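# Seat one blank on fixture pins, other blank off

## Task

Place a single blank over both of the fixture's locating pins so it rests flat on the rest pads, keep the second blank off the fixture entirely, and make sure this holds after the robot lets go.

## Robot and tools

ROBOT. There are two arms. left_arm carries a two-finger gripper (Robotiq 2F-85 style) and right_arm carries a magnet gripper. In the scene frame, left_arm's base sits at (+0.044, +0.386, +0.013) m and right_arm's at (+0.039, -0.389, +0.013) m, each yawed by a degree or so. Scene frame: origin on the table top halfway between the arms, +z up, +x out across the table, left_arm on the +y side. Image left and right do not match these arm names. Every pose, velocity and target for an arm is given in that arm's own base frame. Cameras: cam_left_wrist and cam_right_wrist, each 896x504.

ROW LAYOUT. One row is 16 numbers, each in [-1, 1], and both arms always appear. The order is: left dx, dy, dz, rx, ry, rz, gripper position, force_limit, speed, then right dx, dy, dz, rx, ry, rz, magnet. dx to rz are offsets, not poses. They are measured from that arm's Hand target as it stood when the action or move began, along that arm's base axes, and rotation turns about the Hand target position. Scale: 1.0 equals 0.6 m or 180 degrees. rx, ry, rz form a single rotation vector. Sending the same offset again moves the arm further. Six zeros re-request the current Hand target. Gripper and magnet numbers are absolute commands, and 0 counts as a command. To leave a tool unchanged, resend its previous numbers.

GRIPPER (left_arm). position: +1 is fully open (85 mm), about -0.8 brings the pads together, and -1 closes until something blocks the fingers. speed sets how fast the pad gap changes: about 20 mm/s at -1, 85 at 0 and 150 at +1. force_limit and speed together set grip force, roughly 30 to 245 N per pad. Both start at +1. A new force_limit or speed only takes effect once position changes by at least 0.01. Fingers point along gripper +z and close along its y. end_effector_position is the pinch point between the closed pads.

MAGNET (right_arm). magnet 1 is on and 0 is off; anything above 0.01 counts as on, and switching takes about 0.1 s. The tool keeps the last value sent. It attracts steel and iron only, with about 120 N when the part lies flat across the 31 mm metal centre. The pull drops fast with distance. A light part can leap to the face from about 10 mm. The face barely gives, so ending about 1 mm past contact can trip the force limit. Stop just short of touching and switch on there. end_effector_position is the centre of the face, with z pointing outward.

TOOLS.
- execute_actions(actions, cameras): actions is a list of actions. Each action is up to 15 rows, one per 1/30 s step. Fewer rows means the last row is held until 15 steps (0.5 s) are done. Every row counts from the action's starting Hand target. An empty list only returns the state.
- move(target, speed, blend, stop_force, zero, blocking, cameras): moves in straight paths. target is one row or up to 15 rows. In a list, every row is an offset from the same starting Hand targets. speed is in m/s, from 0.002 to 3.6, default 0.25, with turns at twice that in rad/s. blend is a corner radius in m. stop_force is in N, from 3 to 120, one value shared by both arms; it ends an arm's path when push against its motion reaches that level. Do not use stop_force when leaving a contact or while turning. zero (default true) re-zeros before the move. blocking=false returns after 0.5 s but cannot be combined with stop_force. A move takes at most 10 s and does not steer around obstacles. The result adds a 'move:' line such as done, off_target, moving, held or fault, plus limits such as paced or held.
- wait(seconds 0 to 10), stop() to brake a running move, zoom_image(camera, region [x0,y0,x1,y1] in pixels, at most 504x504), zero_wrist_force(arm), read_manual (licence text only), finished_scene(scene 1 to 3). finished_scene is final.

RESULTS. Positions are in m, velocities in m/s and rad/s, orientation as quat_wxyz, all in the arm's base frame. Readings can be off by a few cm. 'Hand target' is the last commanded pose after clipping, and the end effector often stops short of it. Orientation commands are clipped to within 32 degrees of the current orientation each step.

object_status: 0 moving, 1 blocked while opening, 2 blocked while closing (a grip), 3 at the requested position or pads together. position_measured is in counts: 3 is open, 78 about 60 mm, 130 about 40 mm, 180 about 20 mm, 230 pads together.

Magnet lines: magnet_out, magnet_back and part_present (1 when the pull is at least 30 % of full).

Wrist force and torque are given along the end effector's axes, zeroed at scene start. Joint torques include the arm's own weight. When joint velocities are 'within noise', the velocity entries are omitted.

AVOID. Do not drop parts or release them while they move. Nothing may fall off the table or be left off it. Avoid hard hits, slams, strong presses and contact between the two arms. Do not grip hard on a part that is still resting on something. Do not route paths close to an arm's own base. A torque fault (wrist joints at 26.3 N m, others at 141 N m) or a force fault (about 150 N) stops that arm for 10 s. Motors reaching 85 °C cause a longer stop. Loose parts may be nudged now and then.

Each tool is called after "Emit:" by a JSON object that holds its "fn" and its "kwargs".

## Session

Emit:
{"fn": "execute_actions", "kwargs": {"actions": []}}

Scene clock: 0.00 s.
left_arm: end_effector_position=(+0.2958, +0.4978, +0.3319) position_measured=3 object_status=3 end_effector_quat_wxyz=(-0.106, +0.149, +0.983, -0.021) | right_arm: end_effector_position=(+0.4243, -0.0191, +0.3698) magnet_out=0 magnet_back=1 part_present=0 end_effector_quat_wxyz=(-0.446, +0.886, -0.026, +0.125)
Joint positions: left_arm=[0.739 -1.316 1.251 -1.336 -1.433 1.028] | right_arm=[-0.762 -1.764 1.874 -1.114 -0.744 -0.957]
Joint velocities: within noise
Joint torques (N m): no reading
Motor temperatures (°C): left_arm=[30 24 27 29 37 30] | right_arm=[35 31 30 44 31 38]
Wrist force (N): no reading
Wrist torque (N m): no reading
Wrist force, peak (N): no reading
Hand target: left_arm +0.2958, +0.4978, +0.3319; -0.106, +0.149, +0.983, -0.021 | right_arm +0.4243, -0.0191, +0.3698; -0.446, +0.886, -0.026, +0.125

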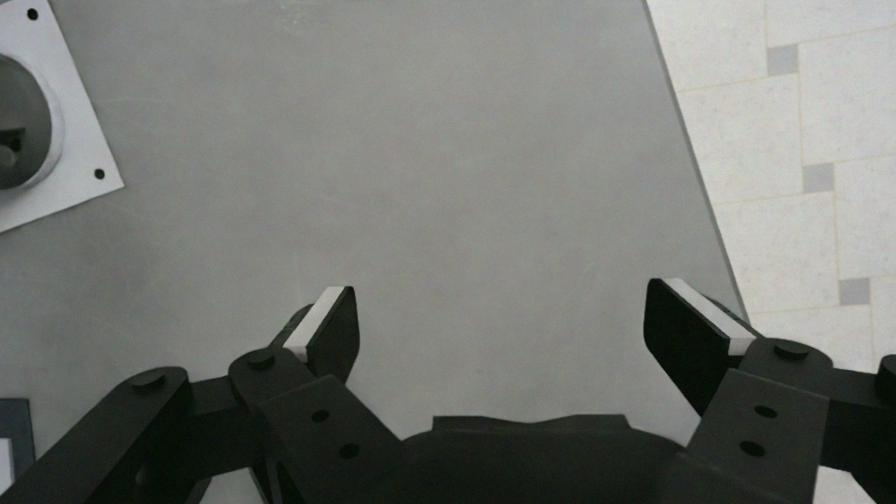

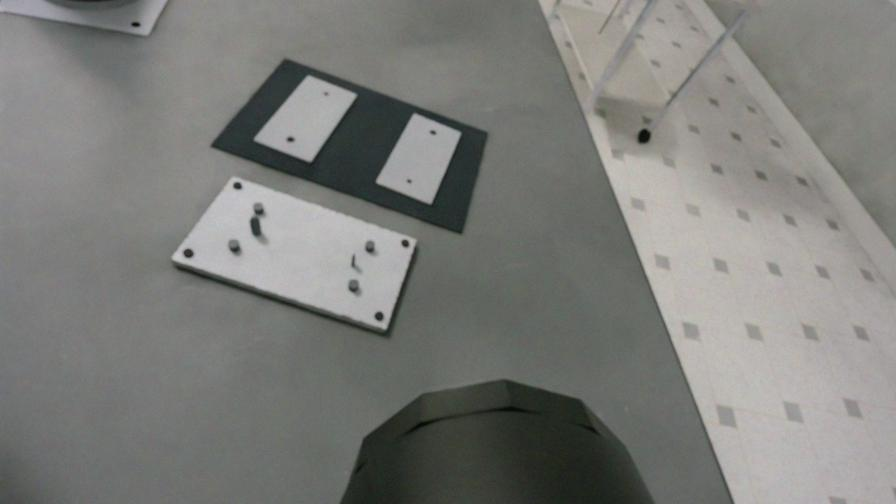

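Emit:
{"fn": "move", "kwargs": {"target": [0,0,0,0,0,0,1,1,1,-0.02,0.83,0.192,-0.295,0.083,0.017,0], "speed": 0.5, "cameras": ["cam_right_wrist"]}}

Scene clock: 2.53 s.
left_arm: end_effector_position=(+0.2958, +0.4978, +0.3319) position_measured=3 object_status=3 end_effector_quat_wxyz=(-0.106, +0.149, +0.983, -0.021) | right_arm: end_effector_position=(+0.4123, +0.4789, +0.4850) magnet_out=0 magnet_back=1 part_present=0 end_effector_quat_wxyz=(+0.000, +1.000, -0.001, +0.000)
Joint positions: left_arm=[0.739 -1.316 1.251 -1.336 -1.433 1.028] | right_arm=[0.647 -1.223 0.908 -1.256 -1.57 0.649]
Joint torques (N m): left_arm=[-0.44 -39.05 -25.64 -2.62 0.71 0.01] | right_arm=[7.23 -31.27 -35.38 -1.27 -1.53 1.61]
Wrist force (N): left_arm=[-0.1 0.2 0.0] | right_arm=[-0.4 -1.0 -0.7]
Wrist torque (N m): left_arm=[0.02 0.02 0.00] | right_arm=[0.01 -0.01 -0.22]
Wrist force, peak (N): left_arm=[0.1 0.3 0.1] | right_arm=[-1.1 -3.2 0.1]
Hand target: left_arm +0.2958, +0.4978, +0.3319; -0.106, +0.149, +0.983, -0.021 | right_arm +0.4123, +0.4789, +0.4850; +0.000, +1.000, -0.001, +0.000
Off the commanded pose: left_arm 0.000 m, 0 deg | right_arm 0.000 m, 0 deg.
move: done

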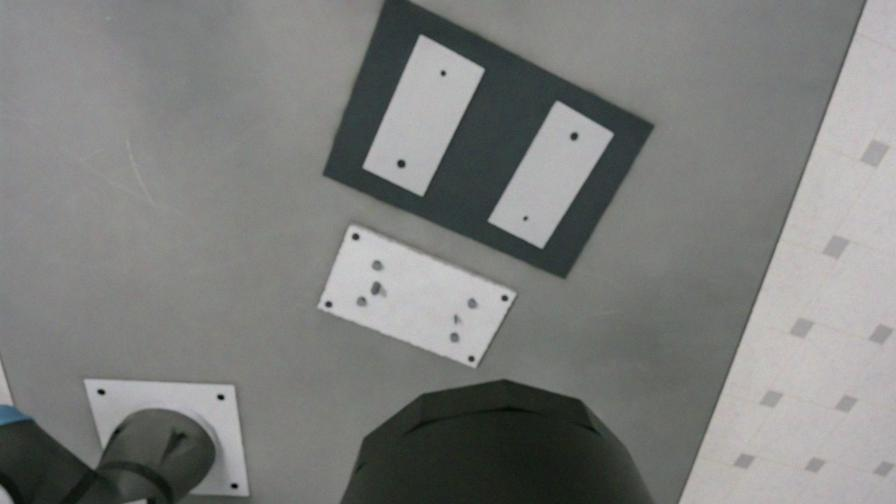

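Emit:
{"fn": "move", "kwargs": {"target": [0,0,0,0,0,0,1,1,1,-0.0272,-0.2432,-0.4362,0,0,0.868,0], "speed": 0.8, "cameras": ["cam_right_wrist"]}}

Emit:
{"fn": "zoom_image", "kwargs": {"camera": "cam_right_wrist", "region": [300, 30, 420, 160]}}

Emit:
{"fn": "zoom_image", "kwargs": {"camera": "cam_right_wrist", "region": [480, 30, 600, 160]}}

Scene clock: 5.70 s.
left_arm: end_effector_position=(+0.2958, +0.4978, +0.3319) position_measured=3 object_status=3 end_effector_quat_wxyz=(-0.106, +0.149, +0.983, -0.021) | right_arm: end_effector_position=(+0.3960, +0.3330, +0.2233) magnet_out=0 magnet_back=1 part_present=0 end_effector_quat_wxyz=(+0.000, +0.207, +0.978, +0.000)
Joint positions: left_arm=[0.739 -1.316 1.251 -1.336 -1.433 1.028] | right_arm=[0.439 -1.467 1.898 -2.002 -1.572 -2.286]
Joint torques (N m): left_arm=[-1.72 -39.12 -25.69 -2.2 1.31 0.11] | right_arm=[-8.3 -34.45 -13.15 -4.72 1.45 -2.03]
Wrist force (N): left_arm=[0.1 0.1 -0.1] | right_arm=[-0.2 -0.8 -0.3]
Wrist torque (N m): left_arm=[0.02 -0.01 0.00] | right_arm=[0.06 -0.06 -0.24]
Wrist force, peak (N): left_arm=[-0.2 -0.3 0.1] | right_arm=[-0.3 -1.5 -1.1]
Hand target: left_arm +0.2958, +0.4978, +0.3319; -0.106, +0.149, +0.983, -0.021 | right_arm +0.3960, +0.3330, +0.2233; +0.000, +0.207, +0.978, +0.000
Off the commanded pose: left_arm 0.000 m, 0 deg | right_arm 0.000 m, 0 deg.
move: done

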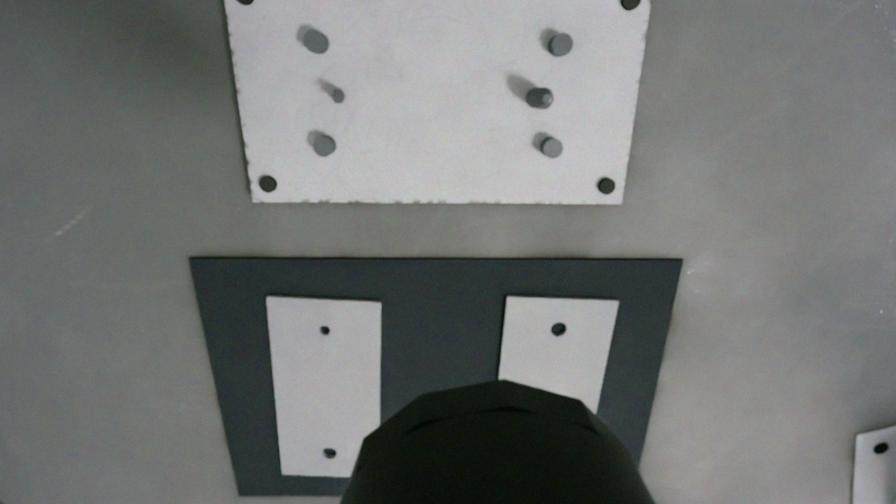

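Scaled by 3.877 (camera's finer frame: 1280x720).

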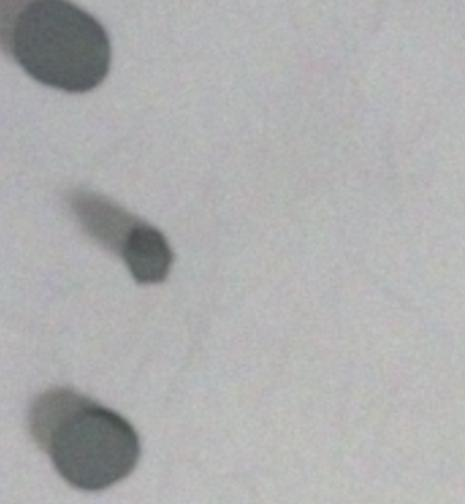

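Scaled by 3.877 (camera's finer frame: 1280x720).

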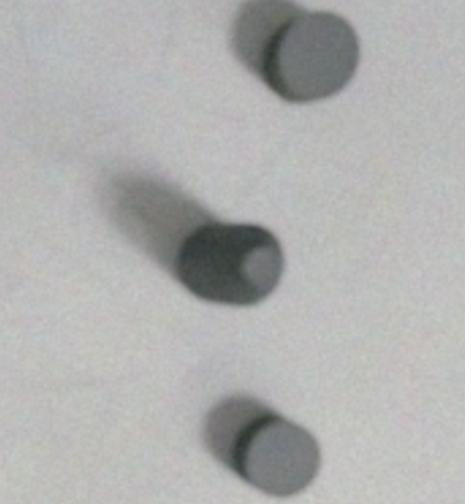

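Emit:
{"fn": "move", "kwargs": {"target": [0,0,0,0,0,0,1,1,1,-0.1188,0.3467,-0.0337,0,0,0.4833,0], "speed": 0.5, "cameras": ["cam_right_wrist"]}}

Emit:
{"fn": "zoom_image", "kwargs": {"camera": "cam_right_wrist", "region": [300, 30, 420, 160]}}

Emit:
{"fn": "zoom_image", "kwargs": {"camera": "cam_right_wrist", "region": [480, 30, 600, 160]}}

Scene clock: 8.33 s.
left_arm: end_effector_position=(+0.2958, +0.4978, +0.3319) position_measured=3 object_status=3 end_effector_quat_wxyz=(-0.106, +0.149, +0.983, -0.021) | right_arm: end_effector_position=(+0.3248, +0.5410, +0.2031) magnet_out=0 magnet_back=1 part_present=0 end_effector_quat_wxyz=(+0.000, -0.523, +0.852, +0.000)
Joint positions: left_arm=[0.739 -1.316 1.251 -1.336 -1.433 1.028] | right_arm=[0.817 -1.192 1.602 -1.982 -1.571 -3.426]
Joint torques (N m): left_arm=[-2.78 -39.78 -25.15 -2.11 1.55 0.17] | right_arm=[7.33 -31.41 -34.65 -1.03 1.33 -1.84]
Wrist force (N): left_arm=[0.0 -0.1 0.1] | right_arm=[0.3 -0.9 -0.2]
Wrist torque (N m): left_arm=[-0.03 0.00 0.00] | right_arm=[0.06 -0.12 -0.21]
Wrist force, peak (N): left_arm=[-0.3 0.1 -0.1] | right_arm=[-0.7 -1.6 -0.6]
Hand target: left_arm +0.2958, +0.4978, +0.3319; -0.106, +0.149, +0.983, -0.021 | right_arm +0.3247, +0.5410, +0.2031; +0.000, -0.524, +0.852, +0.000
Off the commanded pose: left_arm 0.000 m, 0 deg | right_arm 0.000 m, 0 deg.
move: done

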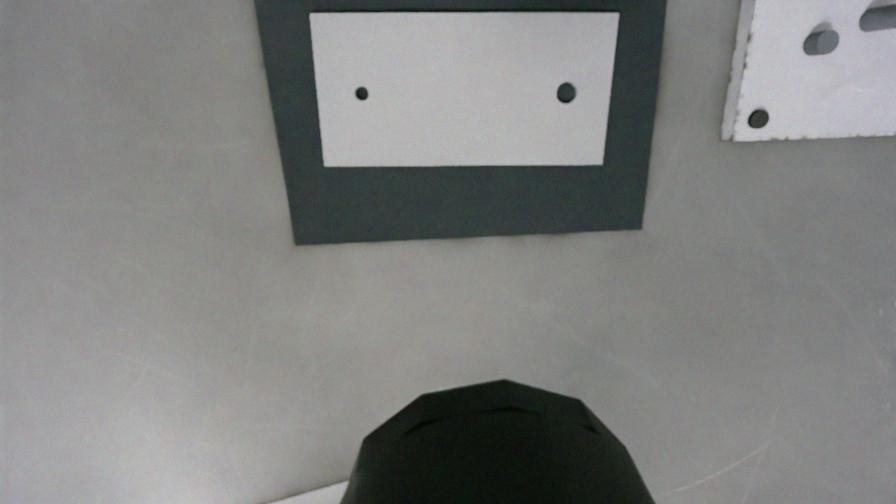

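Scaled by 3.877 (camera's finer frame: 1280x720).

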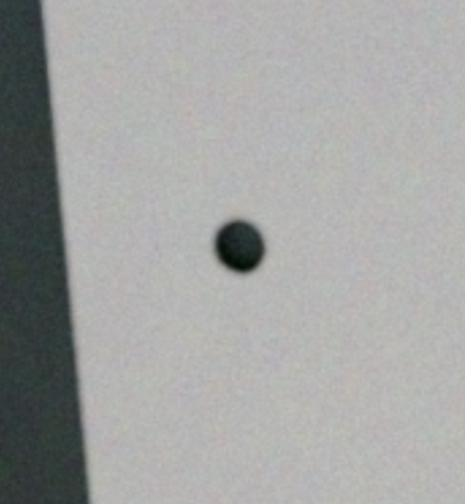

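Scaled by 3.877 (camera's finer frame: 1280x720).

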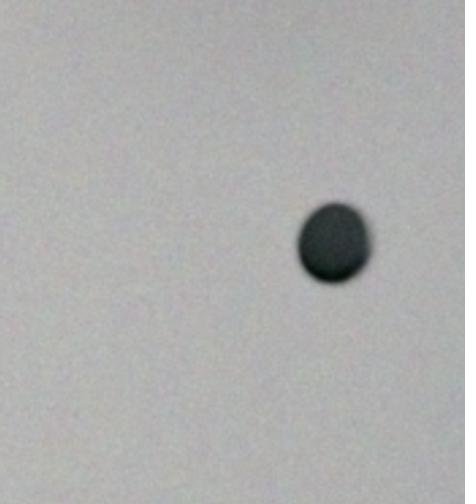

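Emit:
{"fn": "move", "kwargs": {"target": [0,0,0,0,0,0,1,1,1,0.0922,-0.0467,-0.3335,0,0,0,0], "speed": 0.15, "cameras": []}}

Emit:
{"fn": "move", "kwargs": {"target": [0,0,0,0,0,0,1,1,1,0,0,-0.04,0,0,0,0], "speed": 0.006, "stop_force": 4, "cameras": ["cam_right_wrist"]}}

Emit:
{"fn": "move", "kwargs": {"target": [0,0,0,0,0,0,1,1,1,0,0,0,0,0,0,1], "cameras": []}}

Scene clock: 10.63 s.
left_arm: end_effector_position=(+0.2958, +0.4978, +0.3319) position_measured=3 object_status=3 end_effector_quat_wxyz=(-0.106, +0.149, +0.983, -0.021) | right_arm: end_effector_position=(+0.3800, +0.5130, +0.0031) magnet_out=0 magnet_back=1 part_present=0 end_effector_quat_wxyz=(+0.000, -0.524, +0.852, +0.000)
Joint positions: left_arm=[0.739 -1.316 1.251 -1.336 -1.433 1.028] | right_arm=[0.723 -0.898 1.745 -2.419 -1.571 -3.521]
Joint torques (N m): left_arm=[-2.63 -38.13 -26.22 -2.27 1.61 0] | right_arm=[-7.8 -37.98 -27.76 -4.71 1.29 -1.91]
Wrist force (N): left_arm=[-0.2 -0.1 0.1] | right_arm=[0.1 -1.1 0.0]
Wrist torque (N m): left_arm=[-0.01 0.03 0.00] | right_arm=[0.06 -0.08 -0.23]
Wrist force, peak (N): left_arm=[-0.3 0.0 -0.2] | right_arm=[0.4 -1.4 0.9]
Hand target: left_arm +0.2958, +0.4978, +0.3319; -0.106, +0.149, +0.983, -0.021 | right_arm +0.3801, +0.5130, +0.0030; +0.000, -0.524, +0.852, +0.000
Off the commanded pose: left_arm 0.000 m, 0 deg | right_arm 0.000 m, 0 deg.
move: done

Scene clock: 13.27 s.
left_arm: end_effector_position=(+0.2958, +0.4978, +0.3319) position_measured=3 object_status=3 end_effector_quat_wxyz=(-0.106, +0.149, +0.983, -0.021) | right_arm: end_effector_position=(+0.3801, +0.5130, -0.0064) magnet_out=0 magnet_back=1 part_present=0 end_effector_quat_wxyz=(+0.000, -0.524, +0.852, +0.000)
Joint positions: left_arm=[0.739 -1.316 1.251 -1.336 -1.433 1.028] | right_arm=[0.723 -0.881 1.747 -2.438 -1.571 -3.521]
Joint torques (N m): left_arm=[-3.85 -39.41 -26.84 -1.67 1.4 0.04] | right_arm=[-8.16 -48.49 -12.67 -0.75 1.04 -1.67]
Wrist force (N): left_arm=[-0.2 0.0 -0.3] | right_arm=[2.0 0.0 -9.8]
Wrist torque (N m): left_arm=[0.00 0.02 0.00] | right_arm=[0.15 -0.03 -0.25]
Wrist force, peak (N): left_arm=[-0.1 -0.3 0.3] | right_arm=[13.5 3.2 -23.5]
Hand target: left_arm +0.2958, +0.4978, +0.3319; -0.106, +0.149, +0.983, -0.021 | right_arm +0.3801, +0.5130, -0.0064; +0.000, -0.524, +0.852, +0.000 (not the last commanded pose)
Off the commanded pose: left_arm 0.000 m, 0 deg | right_arm 0.015 m, 0 deg.
move: contact (right_arm)

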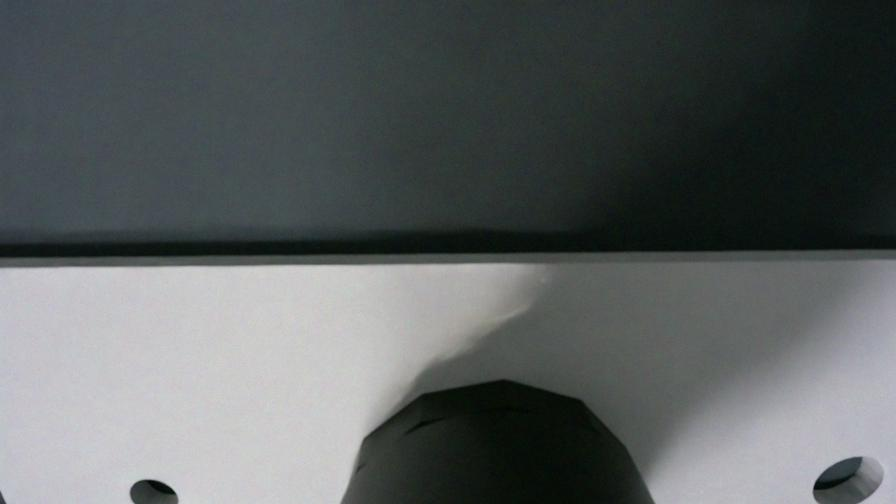

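Scene clock: 13.77 s.
left_arm: end_effector_position=(+0.2958, +0.4978, +0.3319) position_measured=3 object_status=3 end_effector_quat_wxyz=(-0.106, +0.149, +0.983, -0.021) | right_arm: end_effector_position=(+0.3801, +0.5130, -0.0064) magnet_out=1 magnet_back=0 part_present=1 end_effector_quat_wxyz=(+0.000, -0.524, +0.852, +0.000)
Joint positions: left_arm=[0.739 -1.316 1.251 -1.336 -1.433 1.028] | right_arm=[0.723 -0.881 1.747 -2.438 -1.571 -3.521]
Joint torques (N m): left_arm=[-4.63 -40.97 -26.24 -1.85 1.5 0.26] | right_arm=[-6.43 -48.98 -16.22 -1.77 1.09 -1.78]
Wrist force (N): left_arm=[0.0 -0.1 0.2] | right_arm=[-0.3 -1.0 -2.2]
Wrist torque (N m): left_arm=[-0.01 0.00 0.00] | right_arm=[0.21 -0.10 -0.25]
Wrist force, peak (N): left_arm=[0.0 0.2 -0.2] | right_arm=[1.5 -0.1 -7.1]
Hand target: left_arm +0.2958, +0.4978, +0.3319; -0.106, +0.149, +0.983, -0.021 | right_arm +0.3801, +0.5130, -0.0064; +0.000, -0.524, +0.852, +0.000
Off the commanded pose: left_arm 0.000 m, 0 deg | right_arm 0.000 m, 0 deg.
move: done

Emit:
{"fn": "move", "kwargs": {"target": [[0,0,0,0,0,0,1,1,1,0,0,0.16,0,0,0,1],[0,0,0,0,0,0,1,1,1,0.0088,-0.4007,0.16,0,0,-0.4887,1],[0,0,0,0,0,0,1,1,1,0.0088,-0.4007,0.065,0,0,-0.4887,1]], "speed": [0.15,0.4,0.1], "blend": 0.01, "cameras": []}}

Emit:
{"fn": "move", "kwargs": {"target": [0,0,0,0,0,0,1,1,1,0,0,-0.06,0,0,0,1], "speed": 0.007, "stop_force": 5, "cameras": ["cam_right_wrist"]}}

Emit:
{"fn": "zoom_image", "kwargs": {"camera": "cam_right_wrist", "region": [60, 400, 260, 504]}}

Emit:
{"fn": "zoom_image", "kwargs": {"camera": "cam_right_wrist", "region": [696, 400, 896, 504]}}

Scene clock: 17.80 s.
left_arm: end_effector_position=(+0.2958, +0.4978, +0.3319) position_measured=3 object_status=3 end_effector_quat_wxyz=(-0.106, +0.149, +0.983, -0.021) | right_arm: end_effector_position=(+0.3854, +0.2725, +0.0327) magnet_out=1 magnet_back=0 part_present=1 end_effector_quat_wxyz=(+0.000, +0.215, +0.977, +0.000)
Joint positions: left_arm=[0.739 -1.316 1.251 -1.336 -1.433 1.028] | right_arm=[0.33 -1.226 2.234 -2.579 -1.572 -2.379]
Joint torques (N m): left_arm=[-7.34 -38.95 -25.61 -1.84 1.68 0.31] | right_arm=[7.62 -23.94 -7.29 -4.82 -1.36 1.6]
Wrist force (N): left_arm=[0.0 -0.1 0.0] | right_arm=[0.1 -1.3 3.5]
Wrist torque (N m): left_arm=[-0.01 0.00 0.00] | right_arm=[0.01 -0.10 -0.22]
Wrist force, peak (N): left_arm=[-0.1 0.0 0.4] | right_arm=[0.1 -1.0 5.6]
Hand target: left_arm +0.2958, +0.4978, +0.3319; -0.106, +0.149, +0.983, -0.021 | right_arm +0.3853, +0.2726, +0.0326; +0.000, +0.215, +0.977, +0.000
Off the commanded pose: left_arm 0.000 m, 0 deg | right_arm 0.000 m, 0 deg.
move: done

Scene clock: 21.03 s.
left_arm: end_effector_position=(+0.2958, +0.4978, +0.3319) position_measured=3 object_status=3 end_effector_quat_wxyz=(-0.106, +0.149, +0.983, -0.021) | right_arm: end_effector_position=(+0.3854, +0.2726, +0.0196) magnet_out=1 magnet_back=0 part_present=1 end_effector_quat_wxyz=(+0.000, +0.215, +0.977, +0.000)
Joint positions: left_arm=[0.739 -1.316 1.251 -1.336 -1.433 1.028] | right_arm=[0.33 -1.192 2.24 -2.619 -1.572 -2.379]
Joint torques (N m): left_arm=[-8.72 -40.25 -27.47 -1.54 1.41 0.18] | right_arm=[2.69 -38.94 -20.16 -0.15 -1.83 0.9]
Wrist force (N): left_arm=[0.0 -0.1 0.1] | right_arm=[-0.5 10.0 6.1]
Wrist torque (N m): left_arm=[-0.01 0.00 0.00] | right_arm=[0.01 -0.07 -0.63]
Wrist force, peak (N): left_arm=[-0.3 0.0 -0.3] | right_arm=[-1.1 11.2 6.5]
Hand target: left_arm +0.2958, +0.4978, +0.3319; -0.106, +0.149, +0.983, -0.021 | right_arm +0.3854, +0.2726, +0.0196; +0.000, +0.215, +0.977, +0.000 (not the last commanded pose)
Off the commanded pose: left_arm 0.000 m, 0 deg | right_arm 0.023 m, 0 deg.
move: contact (right_arm)

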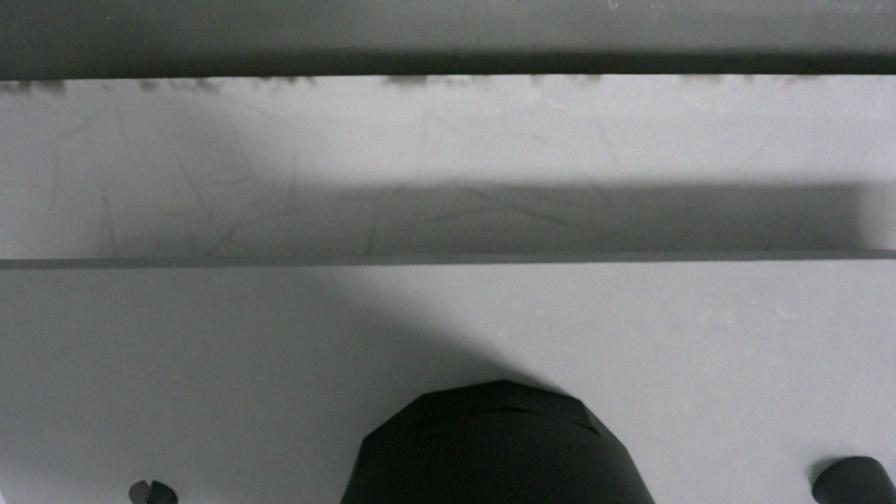

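Scaled by 2.520 (camera's finer frame: 1280x720).

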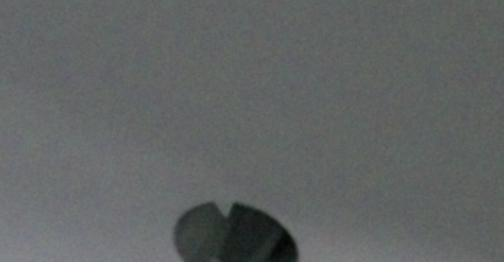

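Scaled by 2.520 (camera's finer frame: 1280x720).

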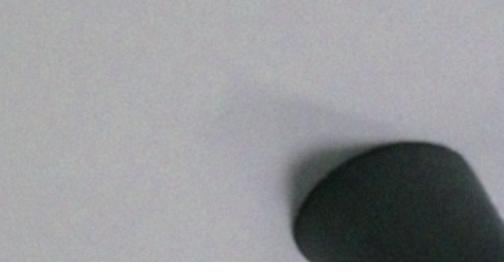

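Emit:
{"fn": "move", "kwargs": {"target": [0,0,0,0,0,0,1,1,1,0.00015,0.00035,0.0003,0,0,0.0013,1], "speed": 0.01, "cameras": []}}

Emit:
{"fn": "move", "kwargs": {"target": [0,0,0,0,0,0,1,1,1,0,0,-0.05,0,0,0,1], "speed": 0.007, "stop_force": 6, "cameras": ["cam_right_wrist"]}}

Emit:
{"fn": "zoom_image", "kwargs": {"camera": "cam_right_wrist", "region": [60, 400, 260, 504]}}

Scene clock: 21.93 s.
left_arm: end_effector_position=(+0.2958, +0.4978, +0.3319) position_measured=3 object_status=3 end_effector_quat_wxyz=(-0.106, +0.149, +0.983, -0.021) | right_arm: end_effector_position=(+0.3855, +0.2728, +0.0198) magnet_out=1 magnet_back=0 part_present=1 end_effector_quat_wxyz=(+0.000, +0.213, +0.977, +0.000)
Joint positions: left_arm=[0.739 -1.316 1.251 -1.336 -1.433 1.028] | right_arm=[0.33 -1.192 2.239 -2.618 -1.572 -2.382]
Joint torques (N m): left_arm=[-8.64 -40.81 -26.12 -1.44 1.41 0.24] | right_arm=[8.33 -40.05 -22.48 -1.08 -1.37 -2.55]
Wrist force (N): left_arm=[-0.1 -0.1 0.0] | right_arm=[-0.1 3.7 5.2]
Wrist torque (N m): left_arm=[-0.02 0.02 0.00] | right_arm=[0.03 -0.24 0.05]
Wrist force, peak (N): left_arm=[-0.2 0.2 -0.1] | right_arm=[-0.3 10.2 5.6]
Hand target: left_arm +0.2958, +0.4978, +0.3319; -0.106, +0.149, +0.983, -0.021 | right_arm +0.3855, +0.2728, +0.0198; +0.000, +0.213, +0.977, +0.000
Off the commanded pose: left_arm 0.000 m, 0 deg | right_arm 0.000 m, 0 deg.
move: done

Scene clock: 24.23 s.
left_arm: end_effector_position=(+0.2958, +0.4978, +0.3319) position_measured=3 object_status=3 end_effector_quat_wxyz=(-0.106, +0.149, +0.983, -0.021) | right_arm: end_effector_position=(+0.3855, +0.2728, +0.0133) magnet_out=1 magnet_back=0 part_present=1 end_effector_quat_wxyz=(+0.000, +0.213, +0.977, +0.000)
Joint positions: left_arm=[0.739 -1.316 1.251 -1.336 -1.433 1.028] | right_arm=[0.33 -1.175 2.242 -2.638 -1.572 -2.383]
Joint torques (N m): left_arm=[-9.18 -39.7 -26.46 -1.16 1.48 0.29] | right_arm=[4.84 -38.98 -21.42 -0.85 0.71 -2.03]
Wrist force (N): left_arm=[-0.3 -0.1 0.1] | right_arm=[-0.7 2.3 1.9]
Wrist torque (N m): left_arm=[-0.01 0.05 0.00] | right_arm=[-0.02 -0.15 -0.09]
Wrist force, peak (N): left_arm=[-0.3 -0.1 0.1] | right_arm=[10.9 -12.7 -31.8]
Hand target: left_arm +0.2958, +0.4978, +0.3319; -0.106, +0.149, +0.983, -0.021 | right_arm +0.3855, +0.2728, +0.0133; +0.000, +0.213, +0.977, +0.000 (not the last commanded pose)
Off the commanded pose: left_arm 0.000 m, 0 deg | right_arm 0.023 m, 0 deg.
move: contact (right_arm)

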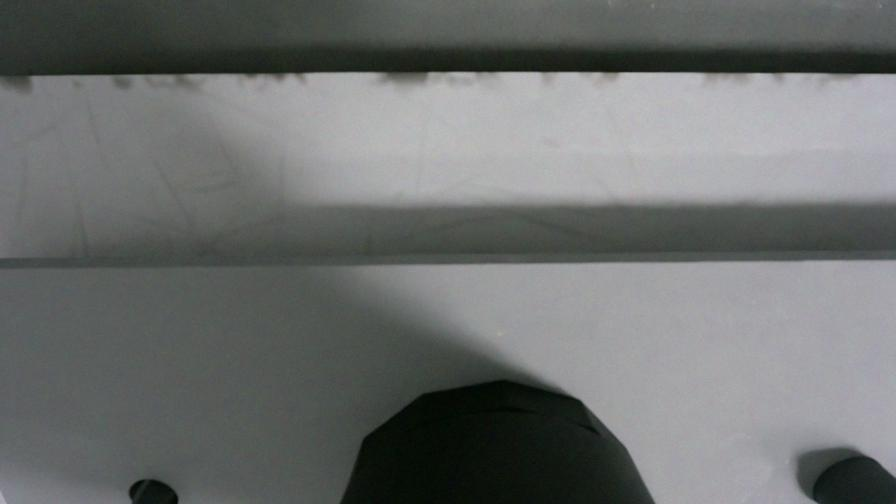

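Scaled by 2.520 (camera's finer frame: 1280x720).

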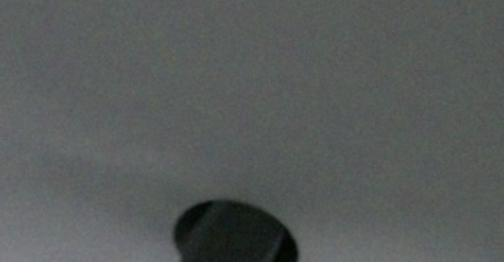

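Emit:
{"fn": "move", "kwargs": {"target": [0,0,0,0,0,0,1,1,1,0,0,0,0,0,0,0], "cameras": []}}

Emit:
{"fn": "move", "kwargs": {"target": [0,0,0,0,0,0,1,1,1,0.02,0.04,0.3,0,0,0,0], "speed": 0.2, "cameras": ["cam_right_wrist"]}}

Emit:
{"fn": "zoom_image", "kwargs": {"camera": "cam_right_wrist", "region": [220, 0, 720, 390]}}

Scene clock: 24.87 s.
left_arm: end_effector_position=(+0.2958, +0.4978, +0.3319) position_measured=3 object_status=3 end_effector_quat_wxyz=(-0.106, +0.149, +0.983, -0.021) | right_arm: end_effector_position=(+0.3855, +0.2728, +0.0133) magnet_out=0 magnet_back=1 part_present=0 end_effector_quat_wxyz=(+0.000, +0.213, +0.977, +0.000)
Joint positions: left_arm=[0.739 -1.316 1.251 -1.336 -1.433 1.028] | right_arm=[0.33 -1.175 2.242 -2.638 -1.572 -2.383]
Joint torques (N m): left_arm=[-9.68 -39.35 -26.32 -1.26 1.49 0.08] | right_arm=[3.38 -27.34 -19.85 -1.72 0.7 -1.87]
Wrist force (N): left_arm=[0.1 0.0 0.3] | right_arm=[2.4 -1.5 -6.7]
Wrist torque (N m): left_arm=[0.00 -0.01 0.00] | right_arm=[0.03 -0.01 -0.20]
Wrist force, peak (N): left_arm=[-0.1 0.2 0.1] | right_arm=[2.7 -1.1 -8.9]
Hand target: left_arm +0.2958, +0.4978, +0.3319; -0.106, +0.149, +0.983, -0.021 | right_arm +0.3855, +0.2728, +0.0133; +0.000, +0.213, +0.977, +0.000
Off the commanded pose: left_arm 0.000 m, 0 deg | right_arm 0.000 m, 0 deg.
move: done

Scene clock: 26.47 s.
left_arm: end_effector_position=(+0.2958, +0.4978, +0.3319) position_measured=3 object_status=3 end_effector_quat_wxyz=(-0.106, +0.149, +0.983, -0.021) | right_arm: end_effector_position=(+0.3975, +0.2968, +0.1932) magnet_out=0 magnet_back=1 part_present=0 end_effector_quat_wxyz=(+0.000, +0.213, +0.977, +0.000)
Joint positions: left_arm=[0.739 -1.316 1.251 -1.336 -1.433 1.028] | right_arm=[0.37 -1.482 2.002 -2.091 -1.572 -2.343]
Joint torques (N m): left_arm=[-9.83 -40.23 -26.16 -1.11 1.41 0.06] | right_arm=[8 -33.94 -31.74 -0.92 -1.32 1.67]
Wrist force (N): left_arm=[0.0 -0.1 0.0] | right_arm=[-0.4 -0.9 -0.6]
Wrist torque (N m): left_arm=[-0.01 0.00 0.00] | right_arm=[0.04 -0.06 -0.20]
Wrist force, peak (N): left_arm=[0.0 0.2 -0.3] | right_arm=[2.3 -1.2 -7.3]
Hand target: left_arm +0.2958, +0.4978, +0.3319; -0.106, +0.149, +0.983, -0.021 | right_arm +0.3975, +0.2968, +0.1933; +0.000, +0.213, +0.977, +0.000
Off the commanded pose: left_arm 0.000 m, 0 deg | right_arm 0.000 m, 0 deg.
move: done

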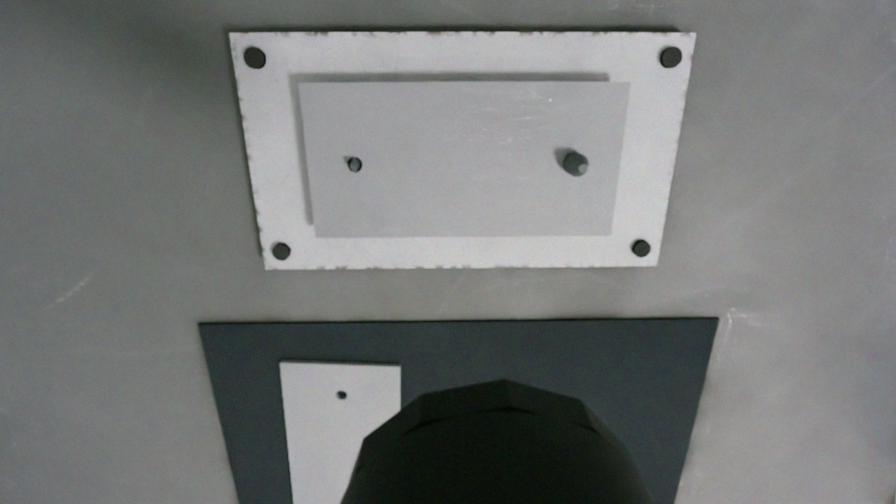

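Scaled by 1.008 (camera's finer frame: 1280x720).

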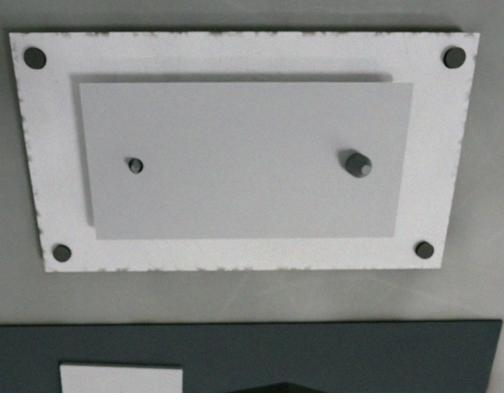

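Seated.

Emit:
{"fn": "finished_scene", "kwargs": {"scene": 3}}

The scene is finished: the task was done.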